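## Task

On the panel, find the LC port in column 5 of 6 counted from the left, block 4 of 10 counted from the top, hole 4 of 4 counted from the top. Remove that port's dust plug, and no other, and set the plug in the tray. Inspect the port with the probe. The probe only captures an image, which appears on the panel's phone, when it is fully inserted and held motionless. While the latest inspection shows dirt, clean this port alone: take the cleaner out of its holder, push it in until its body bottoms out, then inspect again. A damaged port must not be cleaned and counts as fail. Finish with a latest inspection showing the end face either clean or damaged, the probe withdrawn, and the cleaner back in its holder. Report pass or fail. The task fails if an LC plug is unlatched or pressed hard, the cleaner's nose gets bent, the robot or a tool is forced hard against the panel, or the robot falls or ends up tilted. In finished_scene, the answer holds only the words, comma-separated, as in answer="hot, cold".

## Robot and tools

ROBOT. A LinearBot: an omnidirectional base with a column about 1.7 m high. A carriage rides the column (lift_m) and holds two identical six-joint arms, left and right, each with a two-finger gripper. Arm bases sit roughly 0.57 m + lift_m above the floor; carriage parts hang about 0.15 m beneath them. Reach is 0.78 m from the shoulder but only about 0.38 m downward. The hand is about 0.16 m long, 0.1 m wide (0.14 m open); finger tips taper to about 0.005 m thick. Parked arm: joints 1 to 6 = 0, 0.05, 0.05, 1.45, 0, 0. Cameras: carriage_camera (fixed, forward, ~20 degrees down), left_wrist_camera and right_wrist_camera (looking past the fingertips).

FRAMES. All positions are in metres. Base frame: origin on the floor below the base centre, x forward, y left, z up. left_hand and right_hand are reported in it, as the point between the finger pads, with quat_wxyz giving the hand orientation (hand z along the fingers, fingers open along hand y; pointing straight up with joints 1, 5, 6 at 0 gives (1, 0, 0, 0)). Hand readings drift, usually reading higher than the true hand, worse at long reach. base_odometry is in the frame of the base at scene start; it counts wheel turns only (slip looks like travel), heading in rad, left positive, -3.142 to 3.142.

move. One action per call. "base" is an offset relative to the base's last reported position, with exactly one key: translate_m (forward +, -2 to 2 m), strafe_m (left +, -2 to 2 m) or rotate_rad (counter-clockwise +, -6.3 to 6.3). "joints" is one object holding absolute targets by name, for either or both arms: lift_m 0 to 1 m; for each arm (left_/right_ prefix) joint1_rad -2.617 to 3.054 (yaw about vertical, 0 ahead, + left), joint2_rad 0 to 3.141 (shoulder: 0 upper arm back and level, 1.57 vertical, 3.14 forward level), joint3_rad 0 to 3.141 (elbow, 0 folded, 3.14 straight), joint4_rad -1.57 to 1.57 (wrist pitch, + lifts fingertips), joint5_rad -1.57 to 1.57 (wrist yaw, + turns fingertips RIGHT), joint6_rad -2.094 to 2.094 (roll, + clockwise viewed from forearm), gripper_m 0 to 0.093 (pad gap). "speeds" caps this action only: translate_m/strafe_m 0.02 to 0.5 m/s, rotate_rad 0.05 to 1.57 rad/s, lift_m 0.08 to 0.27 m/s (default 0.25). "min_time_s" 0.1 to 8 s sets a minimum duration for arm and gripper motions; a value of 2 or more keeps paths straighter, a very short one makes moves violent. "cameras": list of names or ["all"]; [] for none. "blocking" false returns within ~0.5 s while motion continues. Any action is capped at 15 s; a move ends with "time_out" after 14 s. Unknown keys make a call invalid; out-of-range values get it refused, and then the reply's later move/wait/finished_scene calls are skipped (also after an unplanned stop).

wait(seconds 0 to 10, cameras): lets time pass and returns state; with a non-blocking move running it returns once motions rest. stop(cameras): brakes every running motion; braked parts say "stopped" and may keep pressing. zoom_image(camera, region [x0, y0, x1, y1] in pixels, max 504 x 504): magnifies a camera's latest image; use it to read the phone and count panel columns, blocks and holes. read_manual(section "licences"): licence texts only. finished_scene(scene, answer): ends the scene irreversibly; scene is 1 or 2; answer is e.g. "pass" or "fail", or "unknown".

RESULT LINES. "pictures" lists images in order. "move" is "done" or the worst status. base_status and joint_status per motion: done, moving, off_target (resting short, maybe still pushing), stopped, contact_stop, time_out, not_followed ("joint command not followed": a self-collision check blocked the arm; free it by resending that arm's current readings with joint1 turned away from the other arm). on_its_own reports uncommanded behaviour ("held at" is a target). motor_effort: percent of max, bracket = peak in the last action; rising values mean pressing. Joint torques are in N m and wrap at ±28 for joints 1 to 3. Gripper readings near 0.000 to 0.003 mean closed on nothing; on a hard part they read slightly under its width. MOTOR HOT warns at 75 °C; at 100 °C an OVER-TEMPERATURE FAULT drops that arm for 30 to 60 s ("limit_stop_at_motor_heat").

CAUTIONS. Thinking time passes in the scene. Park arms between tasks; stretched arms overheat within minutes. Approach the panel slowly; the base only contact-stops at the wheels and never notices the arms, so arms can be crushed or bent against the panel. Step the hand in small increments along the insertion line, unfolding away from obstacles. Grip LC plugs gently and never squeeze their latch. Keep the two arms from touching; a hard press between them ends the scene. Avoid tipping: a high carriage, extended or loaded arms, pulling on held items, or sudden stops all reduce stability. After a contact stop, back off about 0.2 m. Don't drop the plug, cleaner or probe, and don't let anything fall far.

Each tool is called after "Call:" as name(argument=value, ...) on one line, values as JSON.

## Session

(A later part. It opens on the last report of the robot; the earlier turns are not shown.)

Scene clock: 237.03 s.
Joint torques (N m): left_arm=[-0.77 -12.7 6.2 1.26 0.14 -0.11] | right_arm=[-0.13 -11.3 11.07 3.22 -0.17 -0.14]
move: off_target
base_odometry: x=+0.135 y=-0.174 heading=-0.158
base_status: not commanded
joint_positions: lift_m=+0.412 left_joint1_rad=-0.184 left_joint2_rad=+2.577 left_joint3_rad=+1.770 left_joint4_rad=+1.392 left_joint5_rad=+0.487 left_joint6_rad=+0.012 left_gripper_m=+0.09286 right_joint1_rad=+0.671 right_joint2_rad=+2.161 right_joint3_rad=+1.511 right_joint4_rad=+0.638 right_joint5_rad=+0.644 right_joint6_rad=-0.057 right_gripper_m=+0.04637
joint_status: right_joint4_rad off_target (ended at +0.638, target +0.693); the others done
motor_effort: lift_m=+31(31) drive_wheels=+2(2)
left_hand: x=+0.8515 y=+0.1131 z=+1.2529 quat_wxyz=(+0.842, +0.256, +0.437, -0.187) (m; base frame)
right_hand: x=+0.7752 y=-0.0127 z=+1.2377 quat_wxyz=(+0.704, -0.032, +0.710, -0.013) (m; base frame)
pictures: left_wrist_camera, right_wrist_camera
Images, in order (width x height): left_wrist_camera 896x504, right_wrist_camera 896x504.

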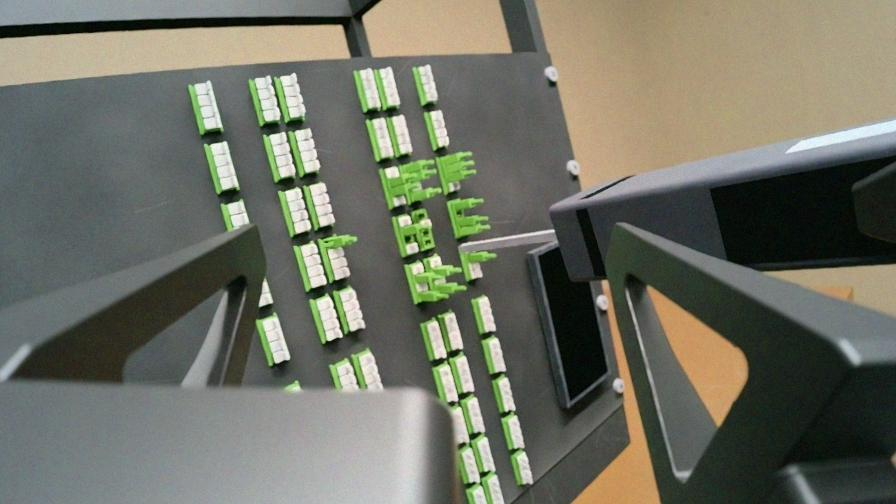

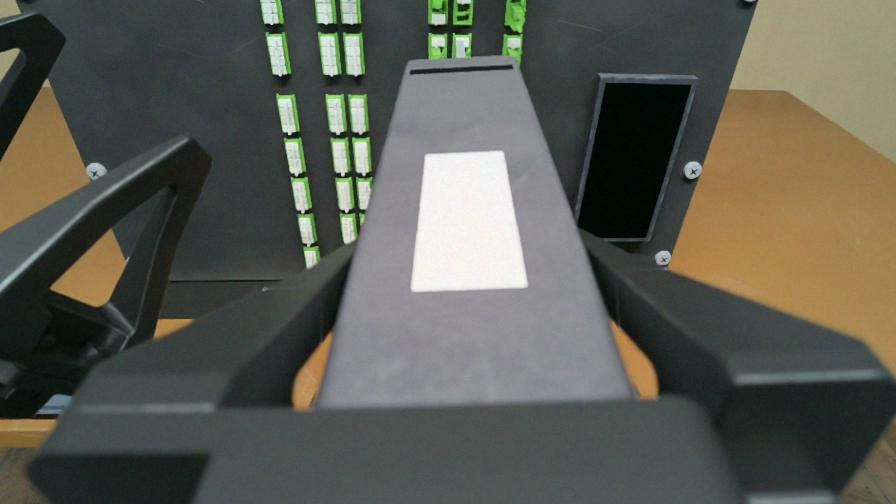

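Call:
move(joints={"right_joint1_rad":0.6357,"right_joint2_rad":2.244,"right_joint3_rad":1.684,"right_joint4_rad":0.647,"right_joint5_rad":0.607}, min_time_s=2.5, cameras=["left_wrist_camera","right_wrist_camera"])

Call:
zoom_image(camera="left_wrist_camera", region=[410, 205, 460, 255])

Call:
zoom_image(camera="right_wrist_camera", region=[440, 10, 480, 60])

Scene clock: 240.80 s.
Joint torques (N m): left_arm=[-0.77 -12.7 6.22 1.26 0.14 -0.11] | right_arm=[-0.32 -11.78 11.14 3.12 -0.15 -0.13]
move: off_target
base_odometry: x=+0.135 y=-0.174 heading=-0.158
base_status: not commanded
joint_positions: lift_m=+0.412 left_joint1_rad=-0.184 left_joint2_rad=+2.577 left_joint3_rad=+1.770 left_joint4_rad=+1.392 left_joint5_rad=+0.487 left_joint6_rad=+0.012 left_gripper_m=+0.09286 right_joint1_rad=+0.642 right_joint2_rad=+2.232 right_joint3_rad=+1.634 right_joint4_rad=+0.600 right_joint5_rad=+0.614 right_joint6_rad=-0.057 right_gripper_m=+0.04637
joint_status: right_joint4_rad off_target (ended at +0.600, target +0.647); the others done
motor_effort: lift_m=+31(31) drive_wheels=+2(2)
left_hand: x=+0.8515 y=+0.1131 z=+1.2529 quat_wxyz=(+0.842, +0.256, +0.437, -0.187) (m; base frame)
right_hand: x=+0.7998 y=-0.0116 z=+1.2419 quat_wxyz=(+0.707, -0.029, +0.706, -0.010) (m; base frame)
pictures: left_wrist_camera, right_wrist_camera
Images, in order (width x height): left_wrist_camera 896x504, right_wrist_camera 896x504.

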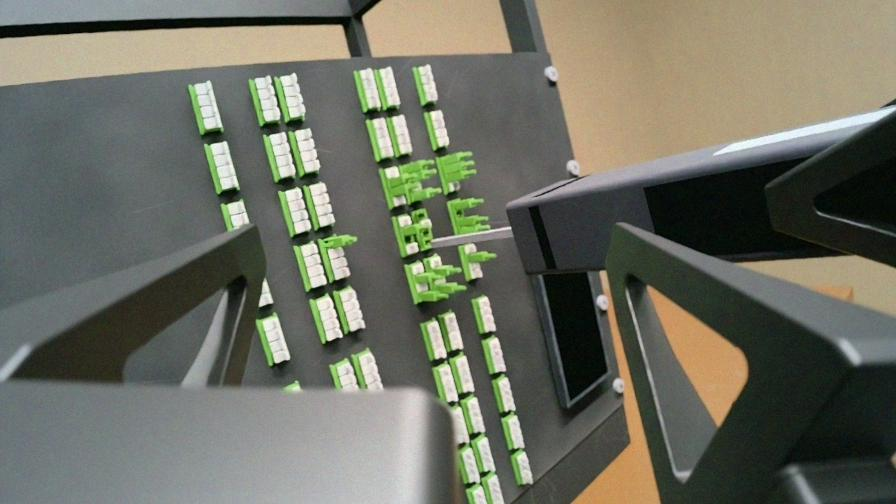

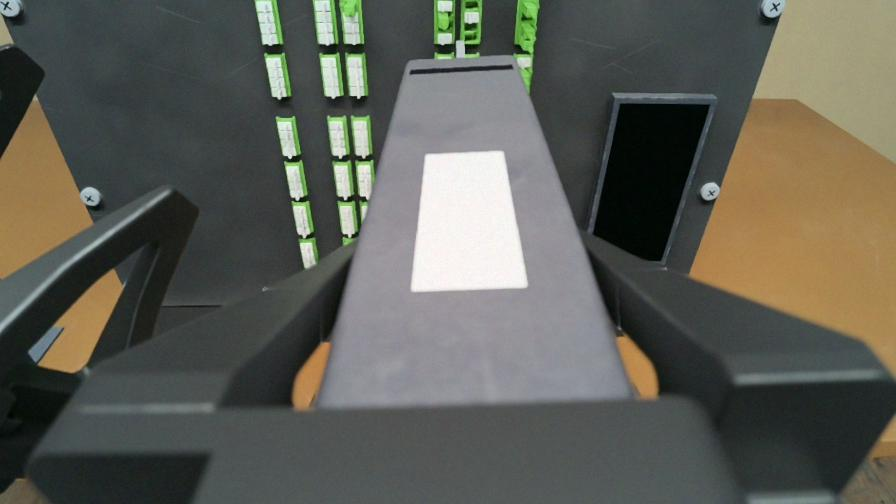

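Scaled by 10.080 from the camera's 896x504 image, which has a finer 1280x720 frame.

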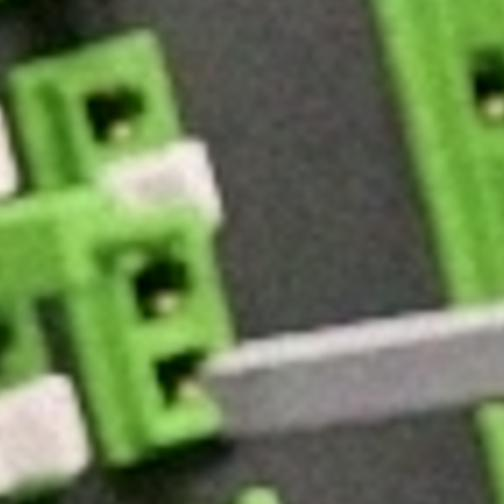

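Scaled by 10.080 from the camera's 896x504 image, which has a finer 1280x720 frame.

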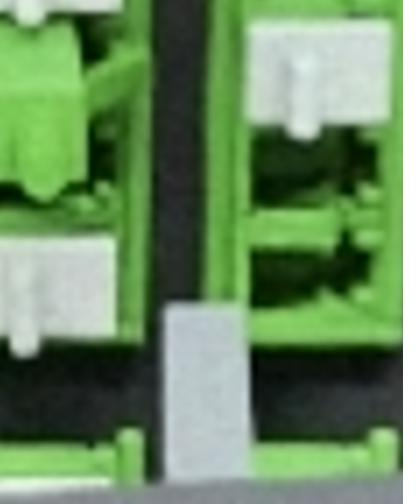

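Call:
move(joints={"right_joint1_rad":0.6203,"right_joint5_rad":0.5918,"lift_m":0.4127}, min_time_s=1.5, cameras=["left_wrist_camera","right_wrist_camera"])

Call:
zoom_image(camera="left_wrist_camera", region=[410, 205, 460, 255])

Call:
zoom_image(camera="right_wrist_camera", region=[440, 10, 480, 60])

Scene clock: 243.67 s.
Joint torques (N m): left_arm=[-0.77 -12.7 6.22 1.26 0.14 -0.11] | right_arm=[-0.27 -11.9 11.11 3.17 -0.17 -0.14]
move: done
base_odometry: x=+0.135 y=-0.174 heading=-0.158
base_status: not commanded
joint_positions: lift_m=+0.412 left_joint1_rad=-0.184 left_joint2_rad=+2.577 left_joint3_rad=+1.770 left_joint4_rad=+1.392 left_joint5_rad=+0.487 left_joint6_rad=+0.012 left_gripper_m=+0.09286 right_joint1_rad=+0.626 right_joint2_rad=+2.233 right_joint3_rad=+1.634 right_joint4_rad=+0.597 right_joint5_rad=+0.599 right_joint6_rad=-0.057 right_gripper_m=+0.04637
joint_status: all done
motor_effort: lift_m=+31(33) drive_wheels=+2(2)
left_hand: x=+0.8515 y=+0.1131 z=+1.2536 quat_wxyz=(+0.842, +0.256, +0.437, -0.187) (m; base frame)
right_hand: x=+0.8044 y=-0.0179 z=+1.2416 quat_wxyz=(+0.706, -0.030, +0.707, -0.011) (m; base frame)
pictures: left_wrist_camera, right_wrist_camera
Images, in order (width x height): left_wrist_camera 896x504, right_wrist_camera 896x504.

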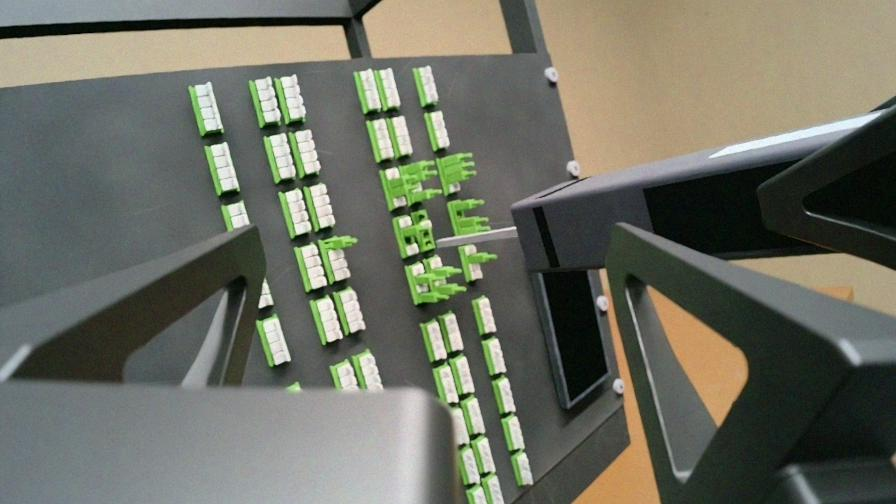

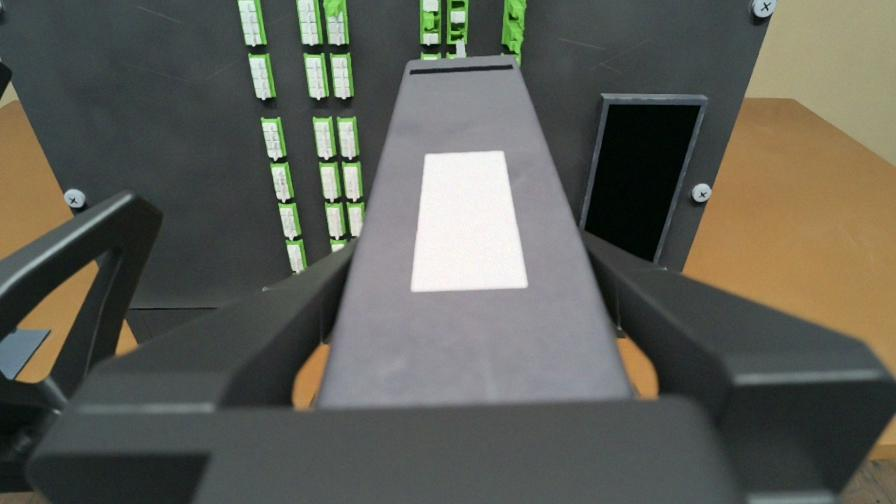

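Scaled by 10.080 from the camera's 896x504 image, which has a finer 1280x720 frame.

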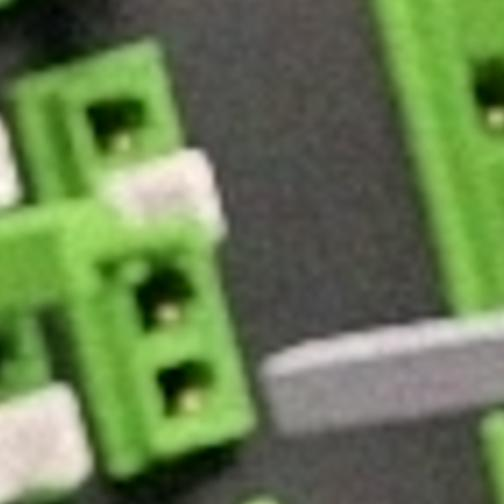

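Scaled by 10.080 from the camera's 896x504 image, which has a finer 1280x720 frame.

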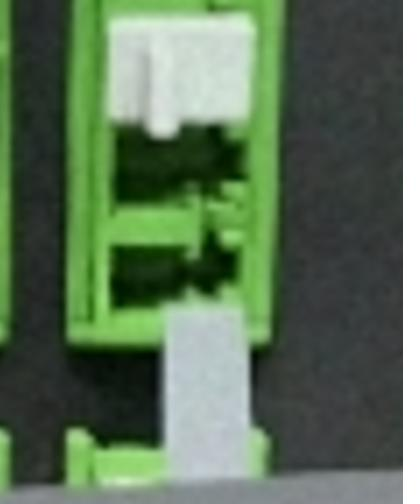

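Call:
move(joints={"right_joint1_rad":0.660,"right_joint5_rad":0.632}, min_time_s=1, cameras=[])

Call:
move(joints={"right_joint1_rad":0.6247,"right_joint5_rad":0.5962}, min_time_s=1.5, cameras=["left_wrist_camera","right_wrist_camera"])

Call:
zoom_image(camera="left_wrist_camera", region=[410, 205, 460, 255])

Call:
zoom_image(camera="right_wrist_camera", region=[440, 10, 480, 60])

Scene clock: 246.17 s.
Joint torques (N m): left_arm=[-0.77 -12.7 6.2 1.26 0.14 -0.11] | right_arm=[0.55 -11.84 11.1 3.16 0.05 -0.13]
move: done
base_odometry: x=+0.135 y=-0.174 heading=-0.158
base_status: not commanded
joint_positions: lift_m=+0.412 left_joint1_rad=-0.184 left_joint2_rad=+2.577 left_joint3_rad=+1.770 left_joint4_rad=+1.392 left_joint5_rad=+0.487 left_joint6_rad=+0.012 left_gripper_m=+0.09286 right_joint1_rad=+0.658 right_joint2_rad=+2.233 right_joint3_rad=+1.634 right_joint4_rad=+0.597 right_joint5_rad=+0.622 right_joint6_rad=-0.057 right_gripper_m=+0.04637
joint_status: all done
motor_effort: lift_m=+30(31) drive_wheels=+2(2)
left_hand: x=+0.8515 y=+0.1131 z=+1.2536 quat_wxyz=(+0.842, +0.256, +0.437, -0.187) (m; base frame)
right_hand: x=+0.7950 y=-0.0038 z=+1.2416 quat_wxyz=(+0.707, -0.033, +0.707, -0.008) (m; base frame)
pictures: none
No camera images: "cameras" was empty.

Scene clock: 247.97 s.
Joint torques (N m): left_arm=[-0.77 -12.7 6.2 1.26 0.14 -0.11] | right_arm=[-0.21 -11.92 11.18 3.16 -0.2 -0.14]
move: done
base_odometry: x=+0.135 y=-0.174 heading=-0.158
base_status: not commanded
joint_positions: lift_m=+0.412 left_joint1_rad=-0.184 left_joint2_rad=+2.577 left_joint3_rad=+1.770 left_joint4_rad=+1.392 left_joint5_rad=+0.487 left_joint6_rad=+0.012 left_gripper_m=+0.09286 right_joint1_rad=+0.630 right_joint2_rad=+2.233 right_joint3_rad=+1.634 right_joint4_rad=+0.597 right_joint5_rad=+0.604 right_joint6_rad=-0.057 right_gripper_m=+0.04637
joint_status: all done
motor_effort: lift_m=+30(31) drive_wheels=+2(2)
left_hand: x=+0.8515 y=+0.1131 z=+1.2536 quat_wxyz=(+0.842, +0.256, +0.437, -0.187) (m; base frame)
right_hand: x=+0.8032 y=-0.0163 z=+1.2416 quat_wxyz=(+0.706, -0.030, +0.707, -0.011) (m; base frame)
pictures: left_wrist_camera, right_wrist_camera
Images, in order (width x height): left_wrist_camera 896x504, right_wrist_camera 896x504.

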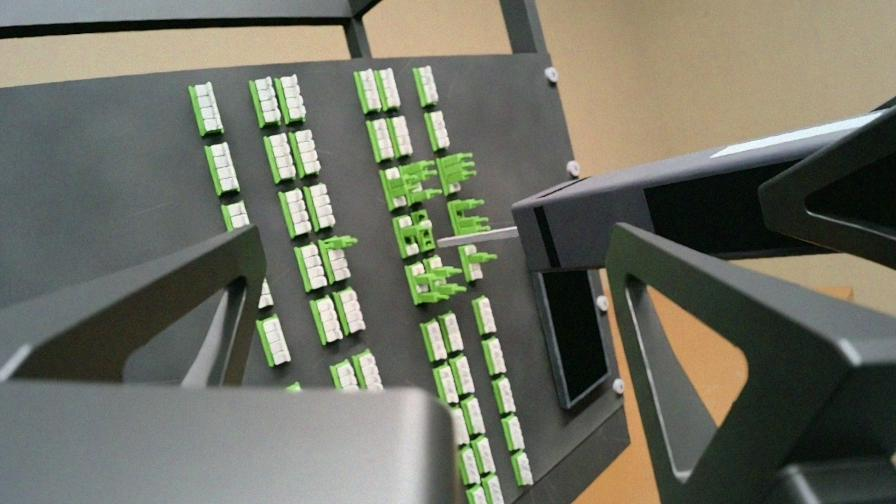

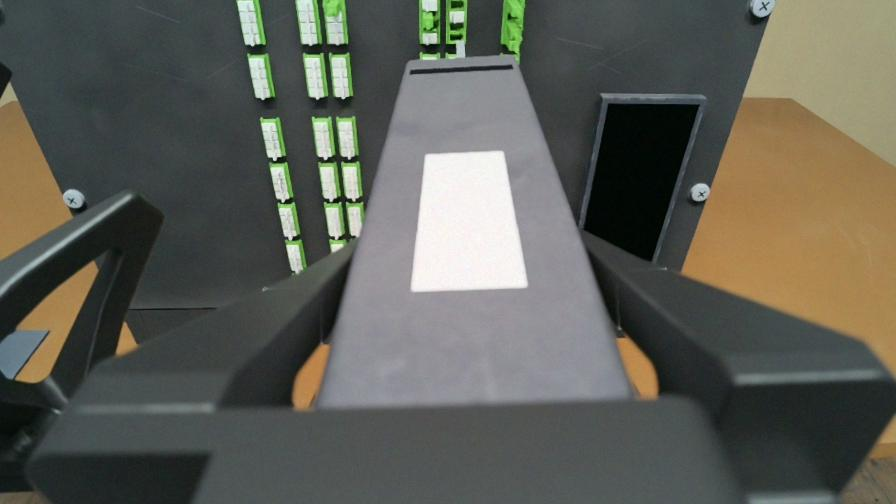

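Scaled by 10.080 from the camera's 896x504 image, which has a finer 1280x720 frame.

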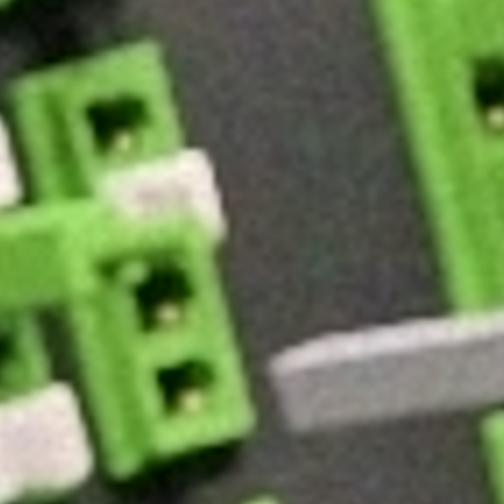

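Scaled by 10.080 from the camera's 896x504 image, which has a finer 1280x720 frame.

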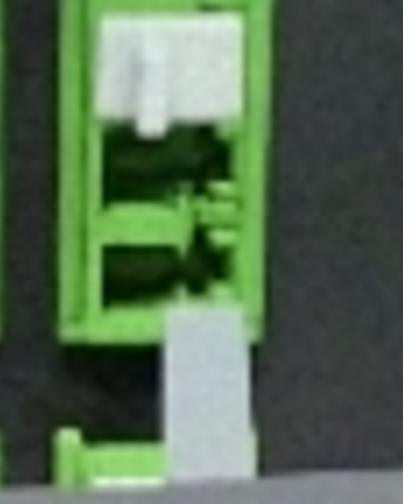

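Call:
wait(seconds=1, cameras=["left_wrist_camera","right_wrist_camera"])

Call:
zoom_image(camera="right_wrist_camera", region=[440, 10, 480, 60])

Call:
zoom_image(camera="left_wrist_camera", region=[410, 205, 460, 255])

Scene clock: 249.33 s.
Joint torques (N m): left_arm=[-0.77 -12.7 6.22 1.26 0.14 -0.11] | right_arm=[-0.27 -11.88 11.11 3.18 -0.17 -0.15]
base_odometry: x=+0.135 y=-0.174 heading=-0.158
base_status: not commanded
joint_positions: lift_m=+0.412 left_joint1_rad=-0.184 left_joint2_rad=+2.577 left_joint3_rad=+1.770 left_joint4_rad=+1.392 left_joint5_rad=+0.487 left_joint6_rad=+0.012 left_gripper_m=+0.09286 right_joint1_rad=+0.630 right_joint2_rad=+2.233 right_joint3_rad=+1.634 right_joint4_rad=+0.597 right_joint5_rad=+0.604 right_joint6_rad=-0.057 right_gripper_m=+0.04637
joint_status: all done
motor_effort: lift_m=+31(31) drive_wheels=+2(2)
left_hand: x=+0.8515 y=+0.1131 z=+1.2536 quat_wxyz=(+0.842, +0.256, +0.437, -0.187) (m; base frame)
right_hand: x=+0.8032 y=-0.0163 z=+1.2416 quat_wxyz=(+0.706, -0.030, +0.707, -0.011) (m; base frame)
wait: 1.00 s; at rest from the start
pictures: left_wrist_camera, right_wrist_camera
Images, in order (width x height): left_wrist_camera 896x504, right_wrist_camera 896x504.

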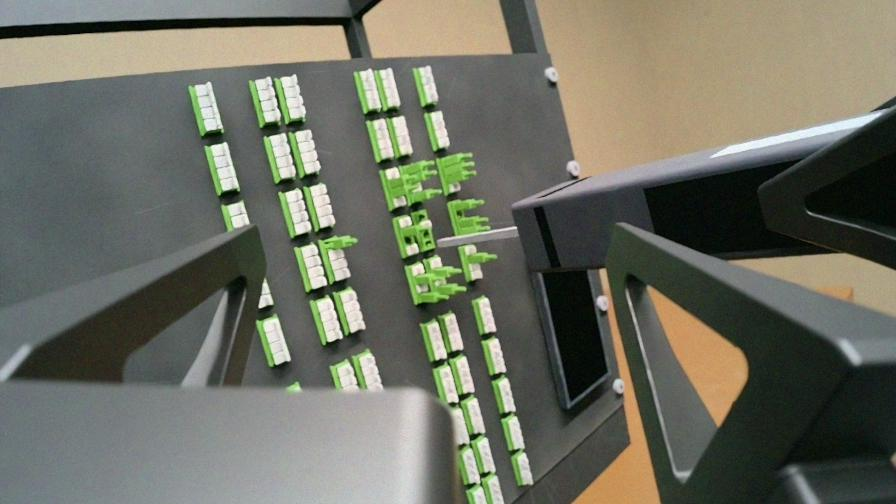

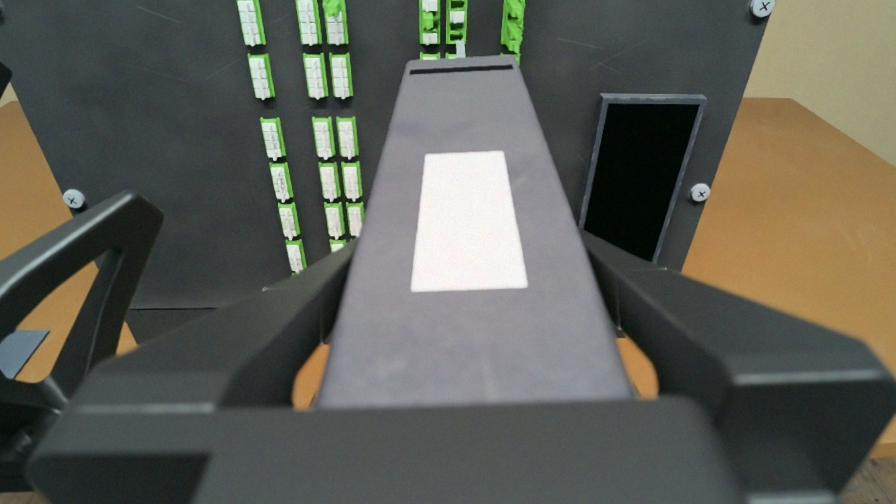

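Scaled by 10.080 from the camera's 896x504 image, which has a finer 1280x720 frame.

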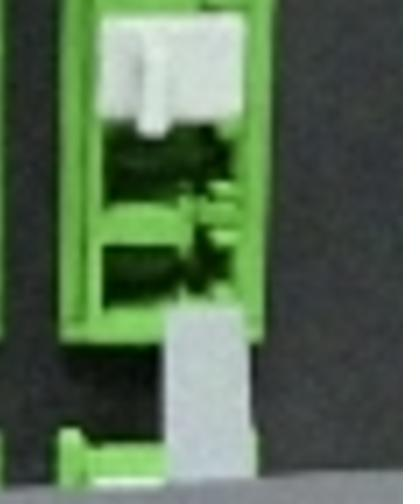

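Scaled by 10.080 from the camera's 896x504 image, which has a finer 1280x720 frame.

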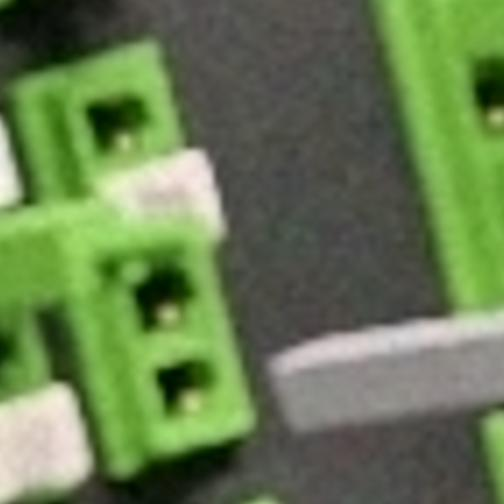

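Call:
move(joints={"right_joint1_rad":0.632}, cameras=["left_wrist_camera","right_wrist_camera"])

Call:
zoom_image(camera="right_wrist_camera", region=[440, 10, 480, 60])

Call:
move(joints={"right_joint1_rad":0.638}, cameras=["left_wrist_camera","right_wrist_camera"])

Call:
zoom_image(camera="right_wrist_camera", region=[440, 10, 480, 60])

Scene clock: 250.50 s.
Joint torques (N m): left_arm=[-0.77 -12.7 6.22 1.26 0.14 -0.11] | right_arm=[0.47 -11.84 11.11 3.16 -0.16 -0.14]
move: done
base_odometry: x=+0.135 y=-0.174 heading=-0.158
base_status: not commanded
joint_positions: lift_m=+0.412 left_joint1_rad=-0.184 left_joint2_rad=+2.577 left_joint3_rad=+1.770 left_joint4_rad=+1.392 left_joint5_rad=+0.487 left_joint6_rad=+0.012 left_gripper_m=+0.09286 right_joint1_rad=+0.630 right_joint2_rad=+2.233 right_joint3_rad=+1.634 right_joint4_rad=+0.597 right_joint5_rad=+0.604 right_joint6_rad=-0.057 right_gripper_m=+0.04637
joint_status: all done
motor_effort: lift_m=+30(31) drive_wheels=+2(2)
left_hand: x=+0.8515 y=+0.1131 z=+1.2536 quat_wxyz=(+0.842, +0.256, +0.437, -0.187) (m; base frame)
right_hand: x=+0.8032 y=-0.0163 z=+1.2416 quat_wxyz=(+0.706, -0.030, +0.707, -0.011) (m; base frame)
pictures: left_wrist_camera, right_wrist_camera
Images, in order (width x height): left_wrist_camera 896x504, right_wrist_camera 896x504.

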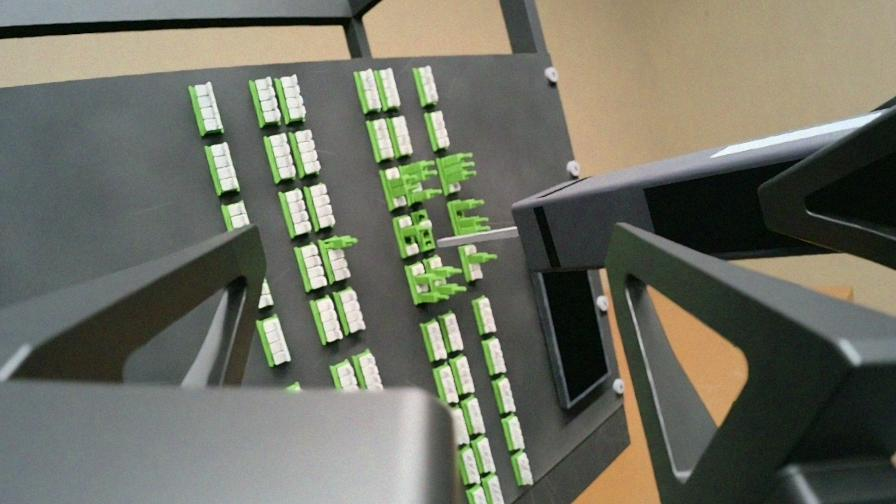

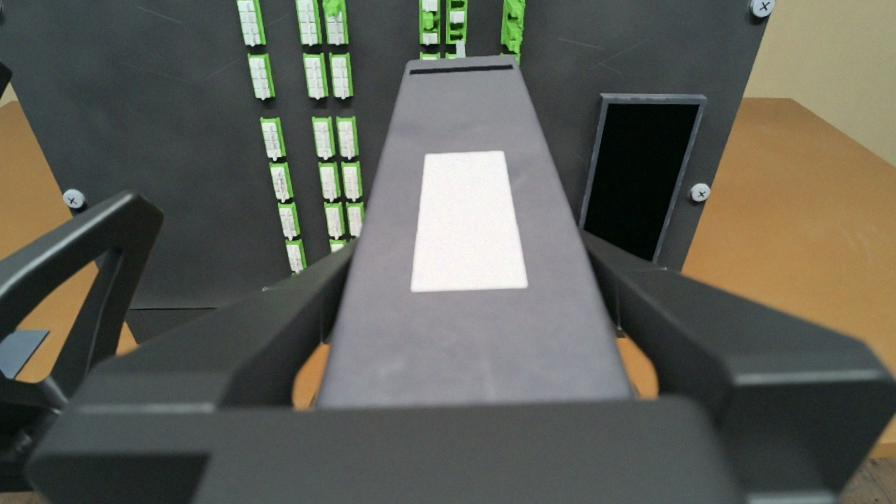

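Scaled by 10.080 from the camera's 896x504 image, which has a finer 1280x720 frame.

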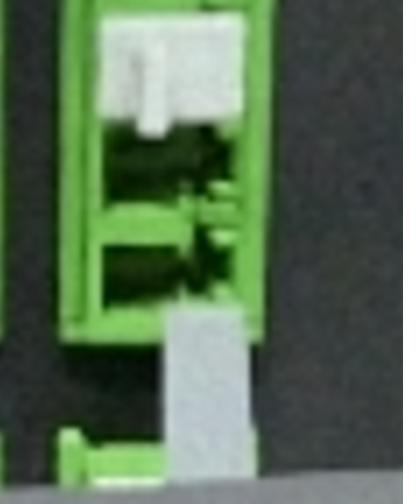

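Scene clock: 250.83 s.
Joint torques (N m): left_arm=[-0.77 -12.7 6.2 1.26 0.14 -0.11] | right_arm=[1.05 -11.92 11.17 3.16 -0.16 -0.15]
move: done
base_odometry: x=+0.135 y=-0.174 heading=-0.158
base_status: not commanded
joint_positions: lift_m=+0.412 left_joint1_rad=-0.184 left_joint2_rad=+2.577 left_joint3_rad=+1.770 left_joint4_rad=+1.392 left_joint5_rad=+0.487 left_joint6_rad=+0.012 left_gripper_m=+0.09286 right_joint1_rad=+0.630 right_joint2_rad=+2.233 right_joint3_rad=+1.634 right_joint4_rad=+0.597 right_joint5_rad=+0.604 right_joint6_rad=-0.057 right_gripper_m=+0.04637
joint_status: all done
motor_effort: lift_m=+30(31) drive_wheels=+2(2)
left_hand: x=+0.8515 y=+0.1131 z=+1.2536 quat_wxyz=(+0.842, +0.256, +0.437, -0.187) (m; base frame)
right_hand: x=+0.8032 y=-0.0163 z=+1.2416 quat_wxyz=(+0.706, -0.030, +0.707, -0.011) (m; base frame)
pictures: left_wrist_camera, right_wrist_camera
Images, in order (width x height): left_wrist_camera 896x504, right_wrist_camera 896x504.

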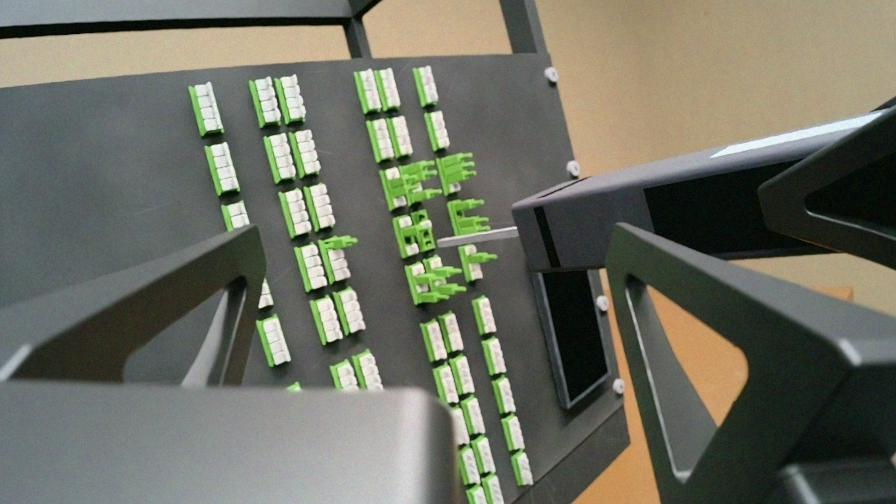

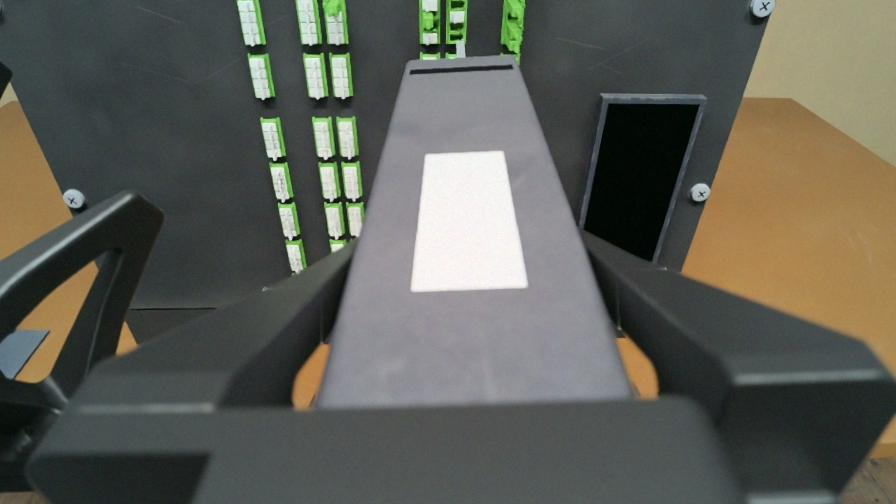

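Scaled by 10.080 from the camera's 896x504 image, which has a finer 1280x720 frame.

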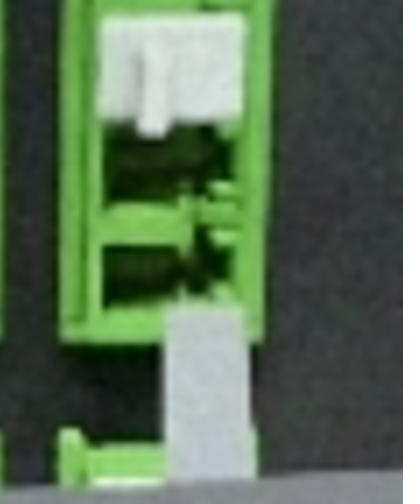

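Call:
move(joints={"right_joint5_rad":0.5898,"right_joint1_rad":0.6247}, cameras=["left_wrist_camera","right_wrist_camera"])

Call:
zoom_image(camera="right_wrist_camera", region=[440, 10, 480, 60])

Call:
zoom_image(camera="left_wrist_camera", region=[410, 205, 460, 255])

Scene clock: 251.70 s.
Joint torques (N m): left_arm=[-0.77 -12.71 6.22 1.26 0.14 -0.11] | right_arm=[-0.21 -11.88 11.15 3.17 -0.14 -0.13]
move: done
base_odometry: x=+0.135 y=-0.174 heading=-0.158
base_status: not commanded
joint_positions: lift_m=+0.412 left_joint1_rad=-0.184 left_joint2_rad=+2.577 left_joint3_rad=+1.770 left_joint4_rad=+1.392 left_joint5_rad=+0.487 left_joint6_rad=+0.012 left_gripper_m=+0.09286 right_joint1_rad=+0.630 right_joint2_rad=+2.233 right_joint3_rad=+1.634 right_joint4_rad=+0.597 right_joint5_rad=+0.598 right_joint6_rad=-0.057 right_gripper_m=+0.04637
joint_status: all done
motor_effort: lift_m=+30(31) drive_wheels=+2(2)
left_hand: x=+0.8515 y=+0.1131 z=+1.2536 quat_wxyz=(+0.842, +0.256, +0.437, -0.187) (m; base frame)
right_hand: x=+0.8032 y=-0.0151 z=+1.2416 quat_wxyz=(+0.707, -0.032, +0.707, -0.009) (m; base frame)
pictures: left_wrist_camera, right_wrist_camera
Images, in order (width x height): left_wrist_camera 896x504, right_wrist_camera 896x504.

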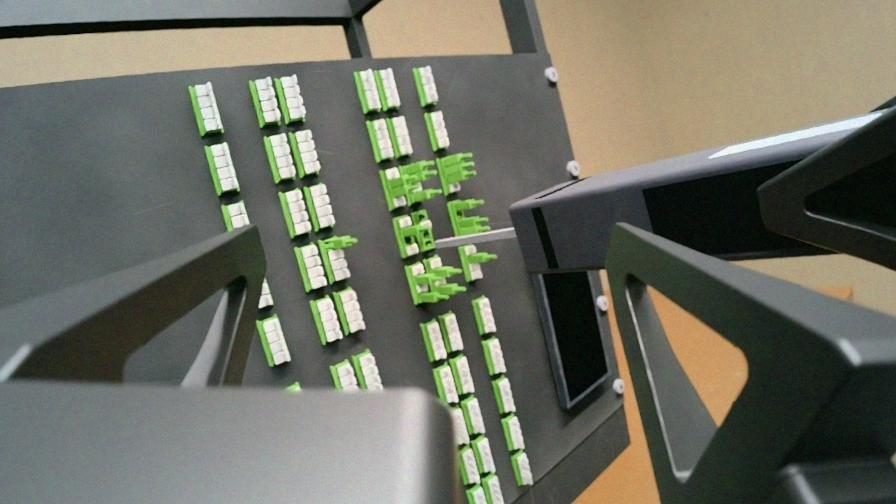

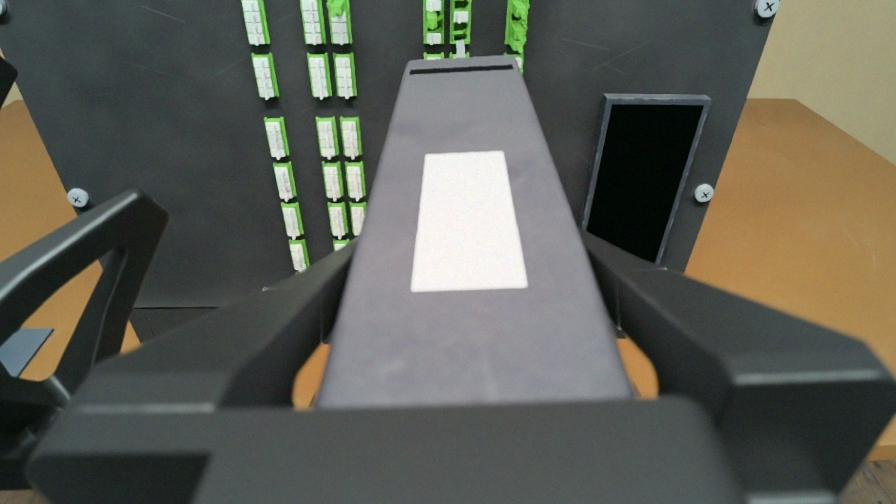

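Scaled by 10.080 from the camera's 896x504 image, which has a finer 1280x720 frame.

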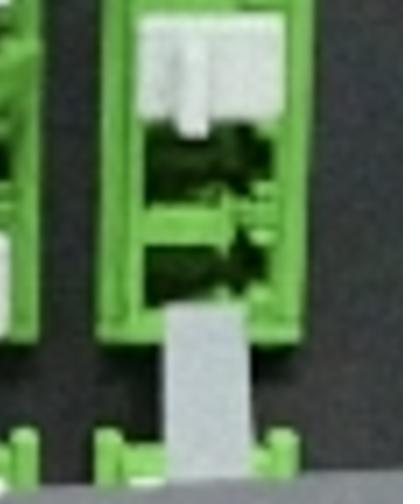

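Scaled by 10.080 from the camera's 896x504 image, which has a finer 1280x720 frame.

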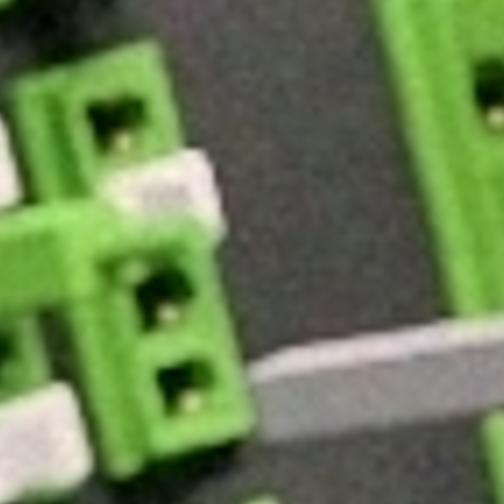

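Call:
move(joints={"right_joint1_rad":0.618,"right_joint2_rad":2.2632,"right_joint3_rad":1.7161,"right_joint4_rad":0.634,"right_joint5_rad":0.5831,"lift_m":0.4135}, min_time_s=2, cameras=["left_wrist_camera","right_wrist_camera"])

Call:
zoom_image(camera="right_wrist_camera", region=[440, 10, 480, 60])

Call:
zoom_image(camera="left_wrist_camera", region=[410, 205, 460, 255])

Scene clock: 254.80 s.
Joint torques (N m): left_arm=[-0.77 -12.7 6.2 1.26 0.14 -0.11] | right_arm=[-0.42 -12.04 11.14 3.14 -0.17 -0.15]
move: off_target
base_odometry: x=+0.135 y=-0.174 heading=-0.158
base_status: not commanded
joint_positions: lift_m=+0.413 left_joint1_rad=-0.184 left_joint2_rad=+2.577 left_joint3_rad=+1.770 left_joint4_rad=+1.392 left_joint5_rad=+0.487 left_joint6_rad=+0.012 left_gripper_m=+0.09286 right_joint1_rad=+0.625 right_joint2_rad=+2.251 right_joint3_rad=+1.665 right_joint4_rad=+0.586 right_joint5_rad=+0.591 right_joint6_rad=-0.057 right_gripper_m=+0.04637
joint_status: right_joint4_rad off_target (ended at +0.586, target +0.634); the others done
motor_effort: lift_m=+30(33) drive_wheels=+2(2)
left_hand: x=+0.8515 y=+0.1131 z=+1.2544 quat_wxyz=(+0.842, +0.256, +0.437, -0.187) (m; base frame)
right_hand: x=+0.8086 y=-0.0139 z=+1.2429 quat_wxyz=(+0.707, -0.033, +0.706, -0.008) (m; base frame)
pictures: left_wrist_camera, right_wrist_camera
Images, in order (width x height): left_wrist_camera 896x504, right_wrist_camera 896x504.

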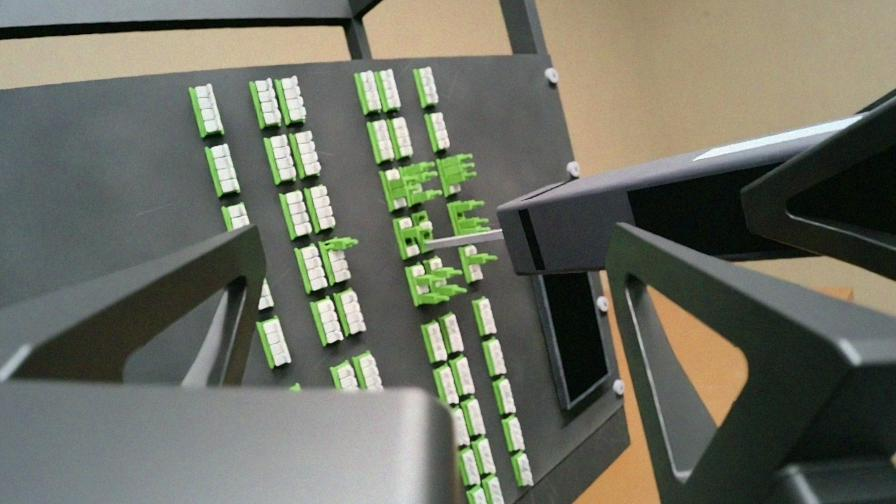

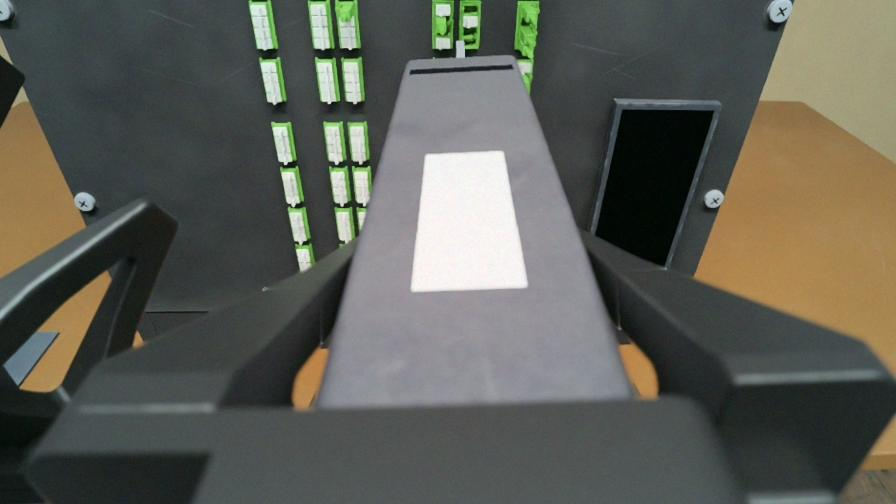

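Scaled by 10.080 from the camera's 896x504 image, which has a finer 1280x720 frame.

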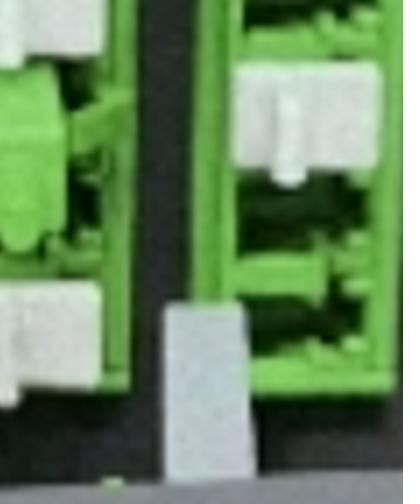

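Scaled by 10.080 from the camera's 896x504 image, which has a finer 1280x720 frame.

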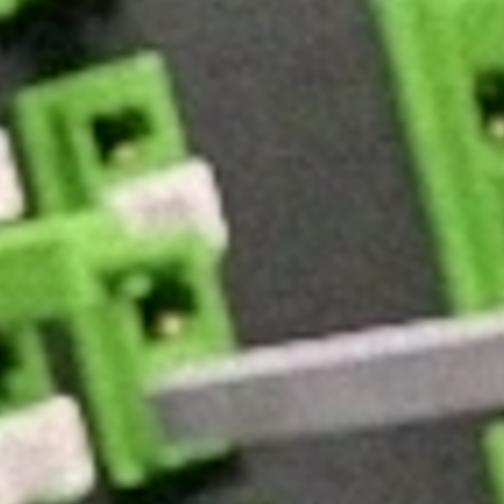

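Call:
move(joints={"right_joint1_rad":0.6115}, cameras=["left_wrist_camera","right_wrist_camera"])

Call:
zoom_image(camera="right_wrist_camera", region=[440, 10, 480, 60])

Call:
zoom_image(camera="left_wrist_camera", region=[410, 205, 460, 255])

Scene clock: 258.60 s.
Joint torques (N m): left_arm=[-0.77 -12.7 6.22 1.26 0.14 -0.11] | right_arm=[-0.34 -12.01 11.14 3.15 -0.14 -0.14]
move: done
base_odometry: x=+0.135 y=-0.174 heading=-0.158
base_status: not commanded
joint_positions: lift_m=+0.413 left_joint1_rad=-0.184 left_joint2_rad=+2.577 left_joint3_rad=+1.770 left_joint4_rad=+1.392 left_joint5_rad=+0.487 left_joint6_rad=+0.012 left_gripper_m=+0.09286 right_joint1_rad=+0.618 right_joint2_rad=+2.251 right_joint3_rad=+1.665 right_joint4_rad=+0.586 right_joint5_rad=+0.590 right_joint6_rad=-0.057 right_gripper_m=+0.04637
joint_status: all done
motor_effort: lift_m=+30(30) drive_wheels=+2(2)
left_hand: x=+0.8515 y=+0.1131 z=+1.2544 quat_wxyz=(+0.842, +0.256, +0.437, -0.187) (m; base frame)
right_hand: x=+0.8109 y=-0.0181 z=+1.2429 quat_wxyz=(+0.707, -0.030, +0.706, -0.010) (m; base frame)
pictures: left_wrist_camera, right_wrist_camera
Images, in order (width x height): left_wrist_camera 896x504, right_wrist_camera 896x504.

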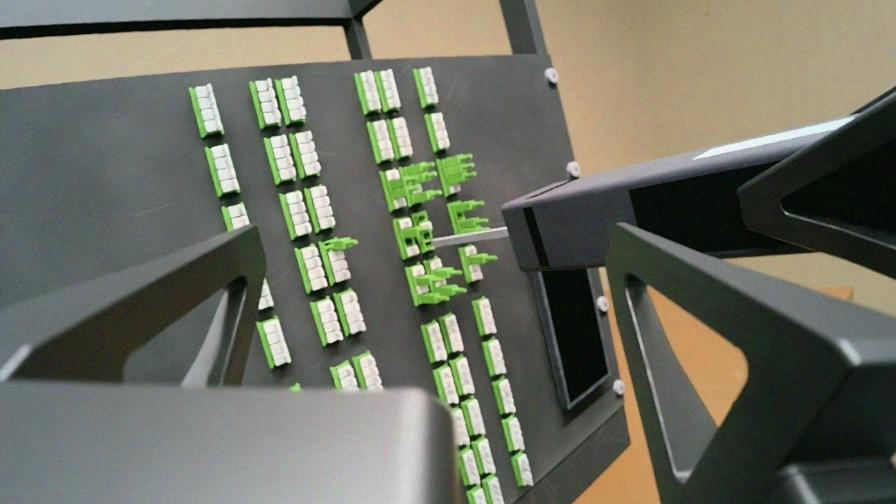

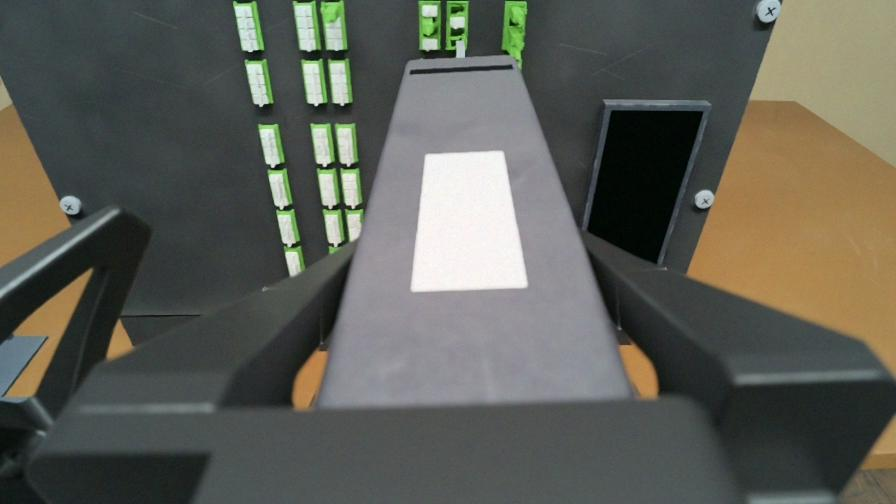

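Scaled by 10.080 from the camera's 896x504 image, which has a finer 1280x720 frame.

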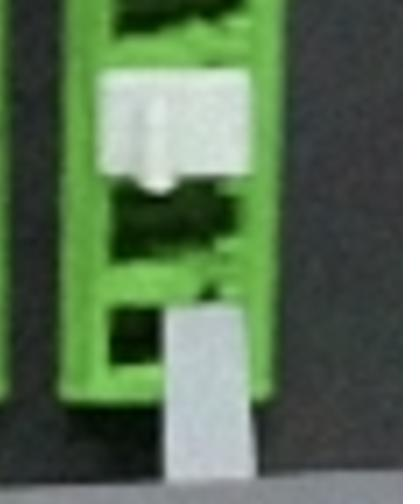

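Scaled by 10.080 from the camera's 896x504 image, which has a finer 1280x720 frame.

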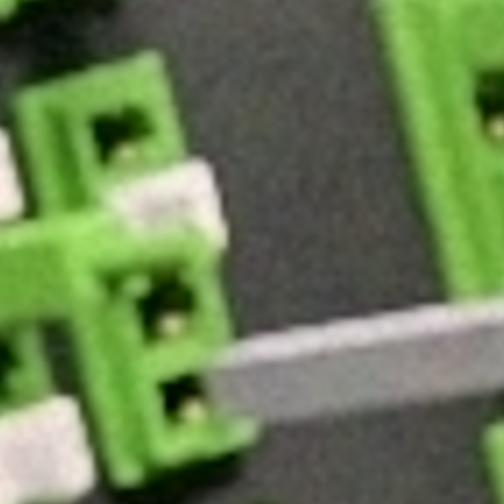

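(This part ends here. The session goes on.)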